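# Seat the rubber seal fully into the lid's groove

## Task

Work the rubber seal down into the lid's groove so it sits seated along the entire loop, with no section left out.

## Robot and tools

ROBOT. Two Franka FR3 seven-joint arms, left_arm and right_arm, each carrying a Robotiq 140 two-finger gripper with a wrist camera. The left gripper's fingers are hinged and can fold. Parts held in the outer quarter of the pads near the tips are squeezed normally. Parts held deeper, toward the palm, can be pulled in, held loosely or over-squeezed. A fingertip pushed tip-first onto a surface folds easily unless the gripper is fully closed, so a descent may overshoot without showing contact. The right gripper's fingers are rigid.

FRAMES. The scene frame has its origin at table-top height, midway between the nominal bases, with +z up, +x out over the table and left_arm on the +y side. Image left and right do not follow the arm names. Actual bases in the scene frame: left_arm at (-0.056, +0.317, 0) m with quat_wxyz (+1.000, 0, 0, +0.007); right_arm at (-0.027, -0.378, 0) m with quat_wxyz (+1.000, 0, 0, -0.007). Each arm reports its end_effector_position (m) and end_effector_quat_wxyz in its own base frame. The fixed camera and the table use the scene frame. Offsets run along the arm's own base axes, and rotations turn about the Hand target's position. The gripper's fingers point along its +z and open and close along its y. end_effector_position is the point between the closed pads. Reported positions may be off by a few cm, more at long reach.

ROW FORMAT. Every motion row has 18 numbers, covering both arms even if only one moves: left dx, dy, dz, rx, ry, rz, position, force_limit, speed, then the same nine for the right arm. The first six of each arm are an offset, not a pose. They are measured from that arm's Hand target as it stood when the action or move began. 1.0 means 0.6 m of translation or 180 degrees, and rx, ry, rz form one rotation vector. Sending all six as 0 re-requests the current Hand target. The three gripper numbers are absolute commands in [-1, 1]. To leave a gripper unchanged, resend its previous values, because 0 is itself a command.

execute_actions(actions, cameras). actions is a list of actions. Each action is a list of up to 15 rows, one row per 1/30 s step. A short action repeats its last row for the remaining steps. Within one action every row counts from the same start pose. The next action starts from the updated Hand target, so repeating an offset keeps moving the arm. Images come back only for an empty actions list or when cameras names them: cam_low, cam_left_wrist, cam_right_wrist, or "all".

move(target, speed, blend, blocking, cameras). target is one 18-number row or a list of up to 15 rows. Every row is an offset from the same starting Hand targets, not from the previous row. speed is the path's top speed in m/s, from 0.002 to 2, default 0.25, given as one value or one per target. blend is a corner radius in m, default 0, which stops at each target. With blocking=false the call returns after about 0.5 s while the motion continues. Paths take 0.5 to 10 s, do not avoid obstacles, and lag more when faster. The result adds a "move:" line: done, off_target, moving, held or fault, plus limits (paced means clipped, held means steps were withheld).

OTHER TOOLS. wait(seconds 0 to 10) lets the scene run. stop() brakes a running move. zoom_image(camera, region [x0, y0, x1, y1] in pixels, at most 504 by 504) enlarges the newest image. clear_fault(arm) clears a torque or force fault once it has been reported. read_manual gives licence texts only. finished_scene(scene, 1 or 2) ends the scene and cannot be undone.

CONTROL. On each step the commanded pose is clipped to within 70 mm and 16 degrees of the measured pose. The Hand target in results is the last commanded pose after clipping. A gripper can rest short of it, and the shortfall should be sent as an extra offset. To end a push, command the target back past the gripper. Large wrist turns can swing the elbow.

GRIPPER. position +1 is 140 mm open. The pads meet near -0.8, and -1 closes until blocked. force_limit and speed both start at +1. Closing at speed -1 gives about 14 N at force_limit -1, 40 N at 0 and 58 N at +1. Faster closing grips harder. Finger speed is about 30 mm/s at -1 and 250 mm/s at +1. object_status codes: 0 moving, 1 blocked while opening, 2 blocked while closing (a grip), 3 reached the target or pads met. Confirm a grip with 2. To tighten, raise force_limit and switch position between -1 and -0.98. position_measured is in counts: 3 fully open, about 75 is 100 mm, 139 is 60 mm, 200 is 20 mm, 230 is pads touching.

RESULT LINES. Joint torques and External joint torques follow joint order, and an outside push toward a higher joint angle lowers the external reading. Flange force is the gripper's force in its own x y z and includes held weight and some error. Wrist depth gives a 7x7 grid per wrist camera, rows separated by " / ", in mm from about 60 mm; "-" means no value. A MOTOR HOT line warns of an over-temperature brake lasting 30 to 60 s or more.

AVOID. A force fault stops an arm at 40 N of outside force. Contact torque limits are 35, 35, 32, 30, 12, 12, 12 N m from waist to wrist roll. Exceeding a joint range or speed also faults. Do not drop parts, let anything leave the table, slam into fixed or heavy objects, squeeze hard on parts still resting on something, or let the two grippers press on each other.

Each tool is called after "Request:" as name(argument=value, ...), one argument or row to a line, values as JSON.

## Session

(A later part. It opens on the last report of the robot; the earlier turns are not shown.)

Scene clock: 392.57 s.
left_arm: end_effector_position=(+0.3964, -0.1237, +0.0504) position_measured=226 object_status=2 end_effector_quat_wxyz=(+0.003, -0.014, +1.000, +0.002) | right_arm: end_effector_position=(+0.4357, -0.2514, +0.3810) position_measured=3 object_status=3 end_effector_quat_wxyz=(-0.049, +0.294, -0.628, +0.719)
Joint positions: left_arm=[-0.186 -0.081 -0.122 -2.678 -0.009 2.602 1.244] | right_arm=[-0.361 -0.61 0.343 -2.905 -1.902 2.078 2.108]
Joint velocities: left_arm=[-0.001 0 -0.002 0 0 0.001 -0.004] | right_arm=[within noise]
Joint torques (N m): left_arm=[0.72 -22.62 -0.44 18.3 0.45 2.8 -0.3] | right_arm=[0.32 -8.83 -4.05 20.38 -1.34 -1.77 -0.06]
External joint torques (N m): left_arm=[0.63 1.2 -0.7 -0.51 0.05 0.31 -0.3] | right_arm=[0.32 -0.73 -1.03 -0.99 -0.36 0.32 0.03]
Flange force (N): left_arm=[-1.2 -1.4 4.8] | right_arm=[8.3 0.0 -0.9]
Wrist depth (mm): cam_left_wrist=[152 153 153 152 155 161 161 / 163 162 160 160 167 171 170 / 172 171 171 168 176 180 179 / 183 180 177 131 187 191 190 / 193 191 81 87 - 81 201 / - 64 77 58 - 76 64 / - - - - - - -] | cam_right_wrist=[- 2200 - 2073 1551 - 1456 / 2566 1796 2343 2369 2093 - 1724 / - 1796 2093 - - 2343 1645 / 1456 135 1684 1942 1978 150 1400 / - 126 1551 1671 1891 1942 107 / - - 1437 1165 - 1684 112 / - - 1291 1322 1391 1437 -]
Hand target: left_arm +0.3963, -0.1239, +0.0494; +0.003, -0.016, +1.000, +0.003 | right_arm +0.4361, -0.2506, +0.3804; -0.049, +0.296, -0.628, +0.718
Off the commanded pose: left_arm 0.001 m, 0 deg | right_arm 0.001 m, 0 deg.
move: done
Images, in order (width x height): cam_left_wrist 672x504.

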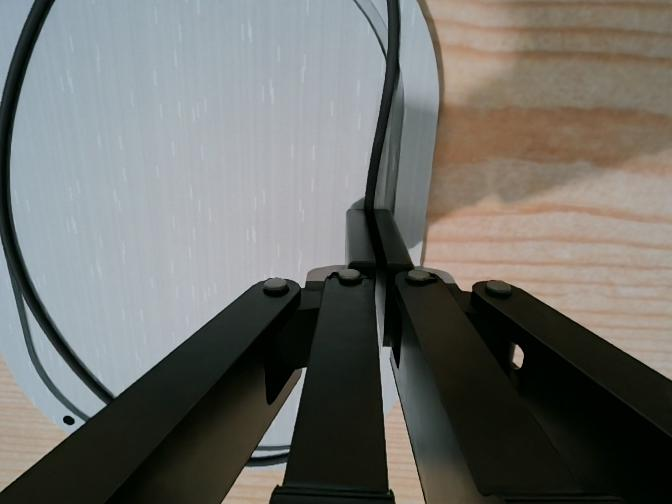

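Request:
move(
  target=[
    [0,0,0,0,0,0,-0.62,-0.7,-0.6,0,0,0,0,0,0,1,1,1],
    [0,0,0.03,0,0,0,-0.62,-0.7,-0.6,0,0,0,0,0,0,1,1,1],
    [-0.0855,-0.1245,0.0868,0,0,0,-1,-0.7,0,0,0,0,0,0,0,1,1,1],
  ],
  speed=[0.03,0.06,0.25],
  blend=[0,0,0],
  cameras=["cam_left_wrist"],
)

Scene clock: 396.43 s.
left_arm: end_effector_position=(+0.3455, -0.1985, +0.1010) position_measured=233 object_status=3 end_effector_quat_wxyz=(+0.004, -0.011, +1.000, +0.003) | right_arm: end_effector_position=(+0.4357, -0.2514, +0.3810) position_measured=3 object_status=3 end_effector_quat_wxyz=(-0.049, +0.294, -0.628, +0.719)
Joint positions: left_arm=[-0.283 -0.267 -0.255 -2.699 -0.09 2.441 1.087] | right_arm=[-0.361 -0.61 0.343 -2.905 -1.902 2.078 2.108]
Joint torques (N m): left_arm=[0.71 -19.27 1.17 20.43 0.34 2.26 -0.23] | right_arm=[0.3 -8.88 -4.07 20.41 -1.35 -1.75 -0.06]
External joint torques (N m): left_arm=[0.73 -0.21 -0.19 -0.59 -0.17 -0.26 -0.23] | right_arm=[0.28 -0.67 -1.04 -1.08 -0.37 0.34 0.03]
Flange force (N): left_arm=[1.7 1.0 -0.6] | right_arm=[8.3 0.2 -0.8]
Wrist depth (mm): cam_left_wrist=[210 209 208 207 206 206 205 / 222 221 210 206 210 215 216 / 235 235 222 223 219 222 229 / 250 249 233 131 229 235 242 / 265 263 79 87 - 81 256 / - 64 76 - - 75 64 / - - - - - - -] | cam_right_wrist=[- - - 2134 1858 1645 1487 / - - - 2200 - 2113 1738 / 1621 - - - - 2200 1684 / - 135 1711 - - 1942 1291 / - 125 1609 1540 - 1908 107 / - - 1551 2034 - 1711 112 / - 1225 1347 1268 1437 1507 -]
Hand target: left_arm +0.3450, -0.1986, +0.1015; +0.003, -0.016, +1.000, +0.003 | right_arm +0.4361, -0.2506, +0.3804; -0.049, +0.296, -0.628, +0.718
Off the commanded pose: left_arm 0.001 m, 1 deg | right_arm 0.001 m, 0 deg.
move: done
Images, in order (width x height): cam_left_wrist 672x504.

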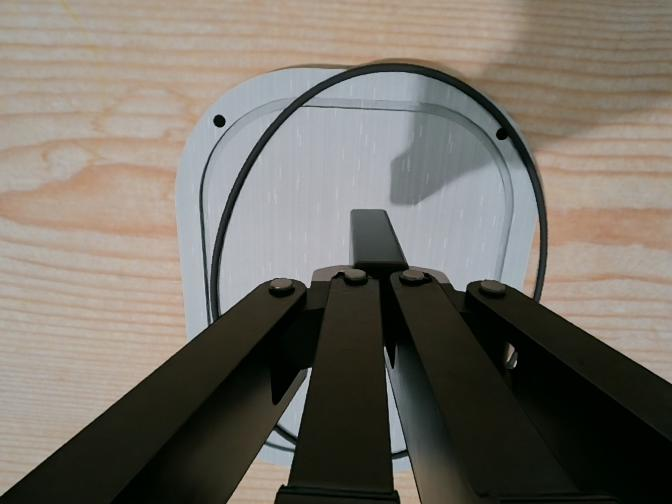

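Request:
move(
  target=[
    [-0.1487,0.0153,0,0,0,0,-1,-0.7,0,0,0,0,0,0,0,1,1,1],
    [-0.1487,0.0153,-0.0885,0,0,0,-1,-0.7,0,0,0,0,0,0,0,1,1,1],
    [-0.0920,0.0160,-0.0885,0,0,0,-1,-0.7,0,0,0,0,0,0,0,1,1,1],
    [-0.1487,0.0153,-0.0885,0,0,0,-1,-0.7,0,0,0,0,0,0,0,1,1,1],
    [-0.1487,0.0153,-0.0,0,0,0,-1,-0.7,0,0,0,0,0,0,0,1,1,1],
    [0,0,0,0,0,0,-1,-0.7,0,0,0,0,0,0,0,1,1,1],
  ],
  speed=[0.25,0.1,0.05,0.1,0.15,0.2],
  blend=[0.01,0.002,0,0.01,0.02,0],
  cameras=["cam_left_wrist"],
)

Scene clock: 401.33 s.
left_arm: end_effector_position=(+0.3444, -0.1998, +0.1021) position_measured=233 object_status=3 end_effector_quat_wxyz=(+0.003, -0.020, +1.000, +0.001) | right_arm: end_effector_position=(+0.4357, -0.2514, +0.3810) position_measured=3 object_status=3 end_effector_quat_wxyz=(-0.049, +0.294, -0.628, +0.719)
Joint positions: left_arm=[-0.277 -0.272 -0.264 -2.7 -0.1 2.438 1.075] | right_arm=[-0.361 -0.61 0.343 -2.905 -1.902 2.078 2.108]
Joint velocities: left_arm=[0.001 0 0 -0.001 0.002 0.001 0.004] | right_arm=[within noise]
Joint torques (N m): left_arm=[0.9 -17.82 1.44 20.82 0.75 2.54 0.27] | right_arm=[0.31 -8.89 -4.02 20.35 -1.34 -1.75 -0.05]
External joint torques (N m): left_arm=[0.91 1.03 0 -0.11 0.25 0.04 0.27] | right_arm=[0.29 -0.75 -0.99 -1.11 -0.36 0.34 0.03]
Flange force (N): left_arm=[-3.9 -0.3 3.0] | right_arm=[8.6 0.1 -1.2]
Wrist depth (mm): cam_left_wrist=[211 209 210 208 207 207 205 / 223 222 215 207 210 214 216 / 238 235 223 222 220 222 230 / 250 250 235 118 230 241 245 / 267 262 79 87 - 82 256 / - 64 76 - - 75 64 / - - - - - - -] | cam_right_wrist=[- 2694 - - 2015 - 1427 / 1960 2177 - - - - 1697 / - - - - - 2478 1752 / - 134 1609 - 2113 149 1331 / - 125 1551 - 1908 1908 107 / - - - 1447 1573 2093 - / - 1171 - 1418 1456 1456 -]
Hand target: left_arm +0.3450, -0.1986, +0.1015; +0.003, -0.016, +1.000, +0.003 | right_arm +0.4361, -0.2506, +0.3804; -0.049, +0.296, -0.628, +0.718
Off the commanded pose: left_arm 0.001 m, 1 deg | right_arm 0.001 m, 0 deg.
move: done
Images, in order (width x height): cam_left_wrist 672x504.

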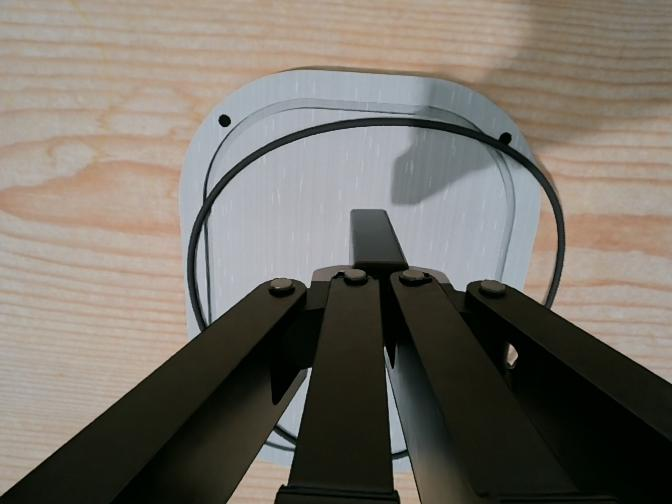

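Request:
move(
  target=[
    [-0.011,0.0253,0,0,0,0,-1,-0.7,0,0,0,0,0,0,0,1,1,1],
    [-0.011,0.0253,-0.0895,0,0,0,-1,-0.7,0,0,0,0,0,0,0,1,1,1],
    [-0.065,0.0248,-0.0895,0,0,0,-1,-0.7,0,0,0,0,0,0,0,1,1,1],
    [-0.0643,-0.0485,-0.0895,0,0,0,-1,-0.7,0,0,0,0,0,0,0,1,1,1],
    [-0.0337,-0.0482,-0.0895,0,0,0,-1,-0.7,0,0,0,0,0,0,0,1,1,1],
    [-0.0337,-0.0482,0,0,0,0,-1,-0.7,0,0,0,0,0,0,0,1,1,1],
    [0,0,0,0,0,0,-1,-0.7,0,0,0,0,0,0,0,1,1,1],
  ],
  speed=[0.2,0.1,0.05,0.05,0.05,0.15,0.2],
  blend=[0.01,0.002,0,0,0.005,0.02,0],
  cameras=["cam_left_wrist"],
)

Scene clock: 407.17 s.
left_arm: end_effector_position=(+0.3454, -0.1991, +0.1017) position_measured=233 object_status=3 end_effector_quat_wxyz=(+0.004, -0.022, +1.000, +0.001) | right_arm: end_effector_position=(+0.4357, -0.2514, +0.3810) position_measured=3 object_status=3 end_effector_quat_wxyz=(-0.049, +0.294, -0.628, +0.719)
Joint positions: left_arm=[-0.266 -0.27 -0.272 -2.7 -0.103 2.441 1.077] | right_arm=[-0.361 -0.61 0.343 -2.905 -1.902 2.078 2.108]
Joint velocities: left_arm=[-0.001 0.001 -0.001 0 -0.002 -0.001 0.005] | right_arm=[within noise]
Joint torques (N m): left_arm=[0.28 -18.5 1.65 20.82 0.79 2.26 0.36] | right_arm=[0.37 -8.93 -4.03 20.37 -1.33 -1.76 -0.05]
External joint torques (N m): left_arm=[0.24 0.19 0.11 -0.02 0.29 -0.23 0.36] | right_arm=[0.4 -0.81 -0.96 -1.01 -0.36 0.34 0.04]
Flange force (N): left_arm=[-1.3 0.8 -0.3] | right_arm=[8.6 -0.1 -1.4]
Wrist depth (mm): cam_left_wrist=[210 210 209 209 207 206 205 / 223 221 211 206 210 216 217 / 236 234 222 222 219 224 229 / 250 250 236 130 229 241 244 / 267 264 79 87 - 82 255 / - 64 76 - - 75 64 / - - - - - - -] | cam_right_wrist=[- 2177 - 1697 2566 2177 1437 / - 1978 - - - 2245 1811 / 1697 1811 1960 - 2506 2113 1633 / - 135 1767 2093 - 1978 1437 / - 135 1391 - 1891 2113 107 / - 1218 - - 1796 - - / - 1078 - - - 1551 -]
Hand target: left_arm +0.3450, -0.1986, +0.1015; +0.003, -0.016, +1.000, +0.003 | right_arm +0.4361, -0.2506, +0.3804; -0.049, +0.296, -0.628, +0.718
Off the commanded pose: left_arm 0.001 m, 1 deg | right_arm 0.001 m, 0 deg.
move: done; blend cut to 0.0083 m at target 1, 0.0176 m at target 6
Images, in order (width x height): cam_left_wrist 672x504.

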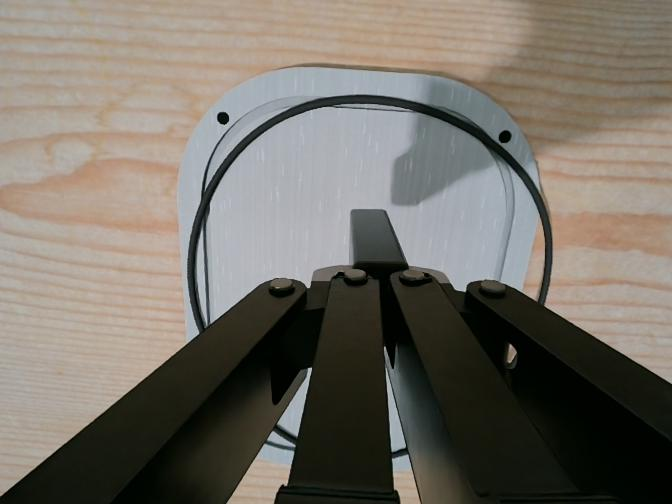

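Request:
zoom_image(
  camera="cam_left_wrist",
  region=[180, 60, 560, 260],
)

Scaled by 1.326 from the camera's 672x504 image, which has a finer 960x720 frame.

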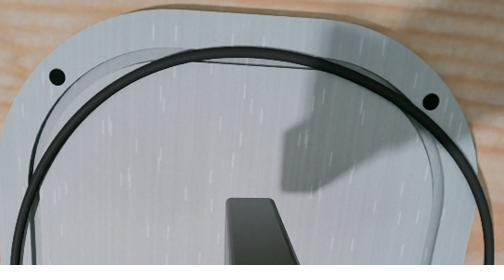

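Request:
move(
  target=[
    [-0.1503,-0.0362,0,0,0,0,-1,-0.7,0,0,0,0,0,0,0,1,1,1],
    [-0.1503,-0.0362,-0.0892,0,0,0,-1,-0.7,0,0,0,0,0,0,0,1,1,1],
    [-0.1173,-0.0358,-0.0892,0,0,0,-1,-0.7,0,0,0,0,0,0,0,1,1,1],
    [-0.118,0.0208,-0.0892,0,0,0,-1,-0.7,0,0,0,0,0,0,0,1,1,1],
    [-0.1477,0.0205,-0.0892,0,0,0,-1,-0.7,0,0,0,0,0,0,0,1,1,1],
    [-0.1477,0.0205,0,0,0,0,-1,-0.7,0,0,0,0,0,0,0,1,1,1],
    [0,0,0,0,0,0,-1,-0.7,0,0,0,0,0,0,0,1,1,1],
  ],
  speed=[0.2,0.1,0.04,0.04,0.05,0.15,0.2],
  blend=[0.01,0.002,0,0,0.005,0.02,0],
  cameras=["cam_left_wrist"],
)

Request:
zoom_image(
  camera="cam_left_wrist",
  region=[180, 60, 560, 260],
)

Scene clock: 413.30 s.
left_arm: end_effector_position=(+0.3445, -0.1997, +0.1021) position_measured=233 object_status=3 end_effector_quat_wxyz=(+0.003, -0.020, +1.000, +0.001) | right_arm: end_effector_position=(+0.4357, -0.2514, +0.3810) position_measured=3 object_status=3 end_effector_quat_wxyz=(-0.049, +0.294, -0.628, +0.719)
Joint positions: left_arm=[-0.274 -0.272 -0.267 -2.7 -0.101 2.438 1.076] | right_arm=[-0.361 -0.61 0.343 -2.905 -1.902 2.078 2.108]
Joint velocities: left_arm=[0 0.001 0.001 0.002 0.005 0.001 0.004] | right_arm=[within noise]
Joint torques (N m): left_arm=[0.87 -17.86 1.34 20.99 0.81 2.55 0.38] | right_arm=[0.32 -8.86 -4.06 20.38 -1.35 -1.78 -0.05]
External joint torques (N m): left_arm=[0.89 0.91 -0.12 0.07 0.3 0.05 0.38] | right_arm=[0.34 -0.67 -1.01 -1.15 -0.37 0.33 0.04]
Flange force (N): left_arm=[-4.1 -0.4 2.5] | right_arm=[8.4 0.3 -1.1]
Wrist depth (mm): cam_left_wrist=[211 210 209 208 208 206 206 / 223 223 214 207 209 217 216 / 235 236 226 221 221 225 229 / 252 249 237 130 231 241 244 / 267 262 79 87 - 81 256 / - 64 76 - - 75 64 / - - - - - - -] | cam_right_wrist=[- - - - 2053 - 1418 / 2073 - 2449 - - - 1767 / - - 2134 - 4491 2293 1427 / 1437 135 1684 2053 2449 1925 1400 / - 135 1497 - - 1978 107 / - - - - - 1645 112 / - 1171 - - 1364 1529 -]
Hand target: left_arm +0.3450, -0.1986, +0.1015; +0.003, -0.016, +1.000, +0.003 | right_arm +0.4361, -0.2506, +0.3804; -0.049, +0.296, -0.628, +0.718
Off the commanded pose: left_arm 0.001 m, 1 deg | right_arm 0.001 m, 0 deg.
move: done
Images, in order (width x height): cam_left_wrist 672x504.

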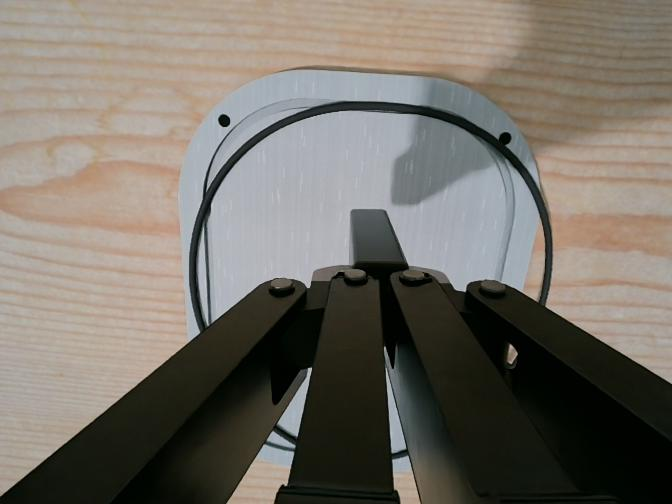

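Scaled by 1.326 from the camera's 672x504 image, which has a finer 960x720 frame.

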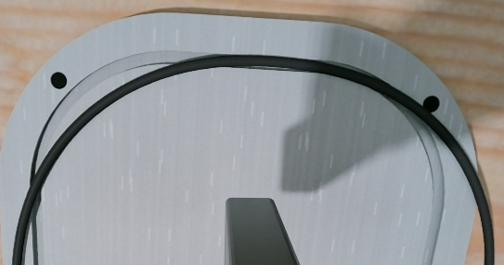

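Request:
move(
  target=[
    [-0.0192,-0.0782,0,0,0,0,-1,-0.7,0,0,0,0,0,0,0,1,1,1],
    [-0.0192,-0.0782,-0.0888,0,0,0,-1,-0.7,0,0,0,0,0,0,0,1,1,1],
    [-0.0403,-0.0998,-0.0888,0,0,0,-1,-0.7,0,0,0,0,0,0,0,1,1,1],
    [-0.0192,-0.0782,-0.0888,0,0,0,-1,-0.7,0,0,0,0,0,0,0,1,1,1],
    [-0.0192,-0.0782,0,0,0,0,-1,-0.7,0,0,0,0,0,0,0,1,1,1],
    [0,0,0,0,0,0,-1,-0.7,0,0,0,0,0,0,0,1,1,1],
  ],
  speed=[0.2,0.1,0.04,0.06,0.15,0.2],
  blend=[0.01,0.002,0,0.005,0.02,0],
  cameras=["cam_left_wrist"],
)

Request:
zoom_image(
  camera="cam_left_wrist",
  region=[180, 60, 560, 260],
)

Scene clock: 417.40 s.
left_arm: end_effector_position=(+0.3457, -0.1995, +0.1013) position_measured=233 object_status=3 end_effector_quat_wxyz=(+0.003, -0.022, +1.000, +0.001) | right_arm: end_effector_position=(+0.4357, -0.2514, +0.3810) position_measured=3 object_status=3 end_effector_quat_wxyz=(-0.049, +0.294, -0.628, +0.719)
Joint positions: left_arm=[-0.275 -0.267 -0.263 -2.698 -0.099 2.441 1.074] | right_arm=[-0.361 -0.61 0.343 -2.905 -1.902 2.078 2.108]
Joint velocities: left_arm=[0 0.001 0 0 0.001 0 0.006] | right_arm=[within noise]
Joint torques (N m): left_arm=[0.27 -19.3 1.54 20.06 0.77 2.26 0.29] | right_arm=[0.33 -8.89 -4.06 20.34 -1.33 -1.77 -0.06]
External joint torques (N m): left_arm=[0.23 -0.38 0.07 -0.85 0.27 -0.24 0.29] | right_arm=[0.3 -0.68 -1.05 -1.16 -0.35 0.33 0.03]
Flange force (N): left_arm=[2.4 2.9 -1.0] | right_arm=[8.5 0.2 -1.0]
Wrist depth (mm): cam_left_wrist=[211 209 210 209 207 206 205 / 224 221 212 206 209 215 217 / 236 234 221 220 219 223 230 / 249 249 233 121 228 238 243 / 267 262 79 87 - 82 255 / - 64 76 - - 75 64 / - - - - - - -] | cam_right_wrist=[- - - 1996 - 1275 1427 / - 2156 - - 1796 2343 1711 / - 1978 - 2395 3919 2318 1597 / - 134 1711 1609 2913 2093 1356 / - 126 1671 2093 - 1960 107 / - - - - - 1573 112 / - 1094 - - - 1497 -]
Hand target: left_arm +0.3450, -0.1986, +0.1015; +0.003, -0.016, +1.000, +0.003 | right_arm +0.4361, -0.2506, +0.3804; -0.049, +0.296, -0.628, +0.718
Off the commanded pose: left_arm 0.001 m, 1 deg | right_arm 0.001 m, 0 deg.
move: done
Images, in order (width x height): cam_left_wrist 672x504.

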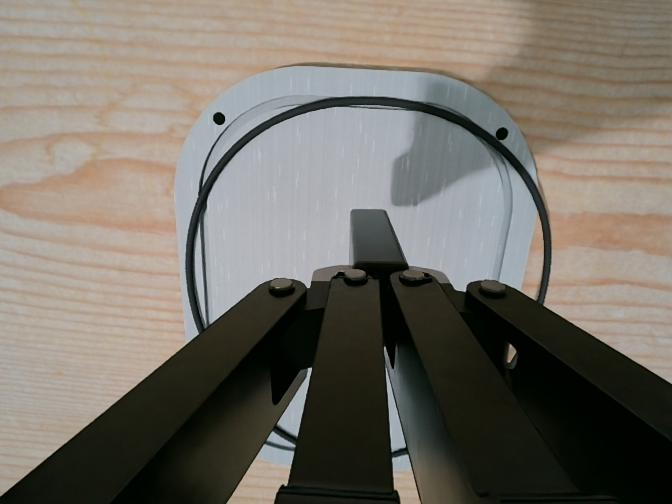

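Scaled by 1.326 from the camera's 672x504 image, which has a finer 960x720 frame.

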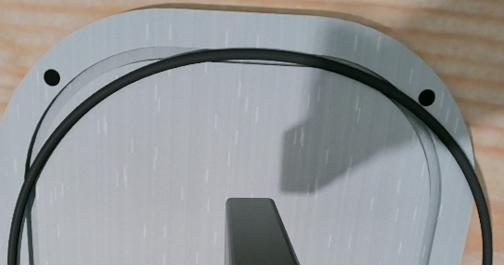

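Request:
zoom_image(
  camera="cam_left_wrist",
  region=[290, 80, 410, 140],
)

Request:
zoom_image(
  camera="cam_left_wrist",
  region=[400, 80, 550, 230],
)

Scaled by 4.200 from the camera's 672x504 image, which has a finer 960x720 frame.

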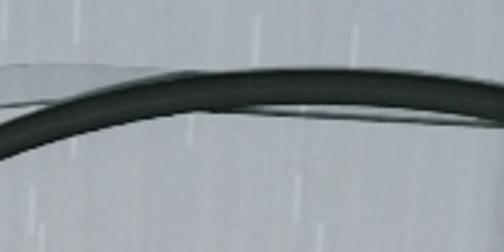

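Scaled by 3.360 from the camera's 672x504 image, which has a finer 960x720 frame.

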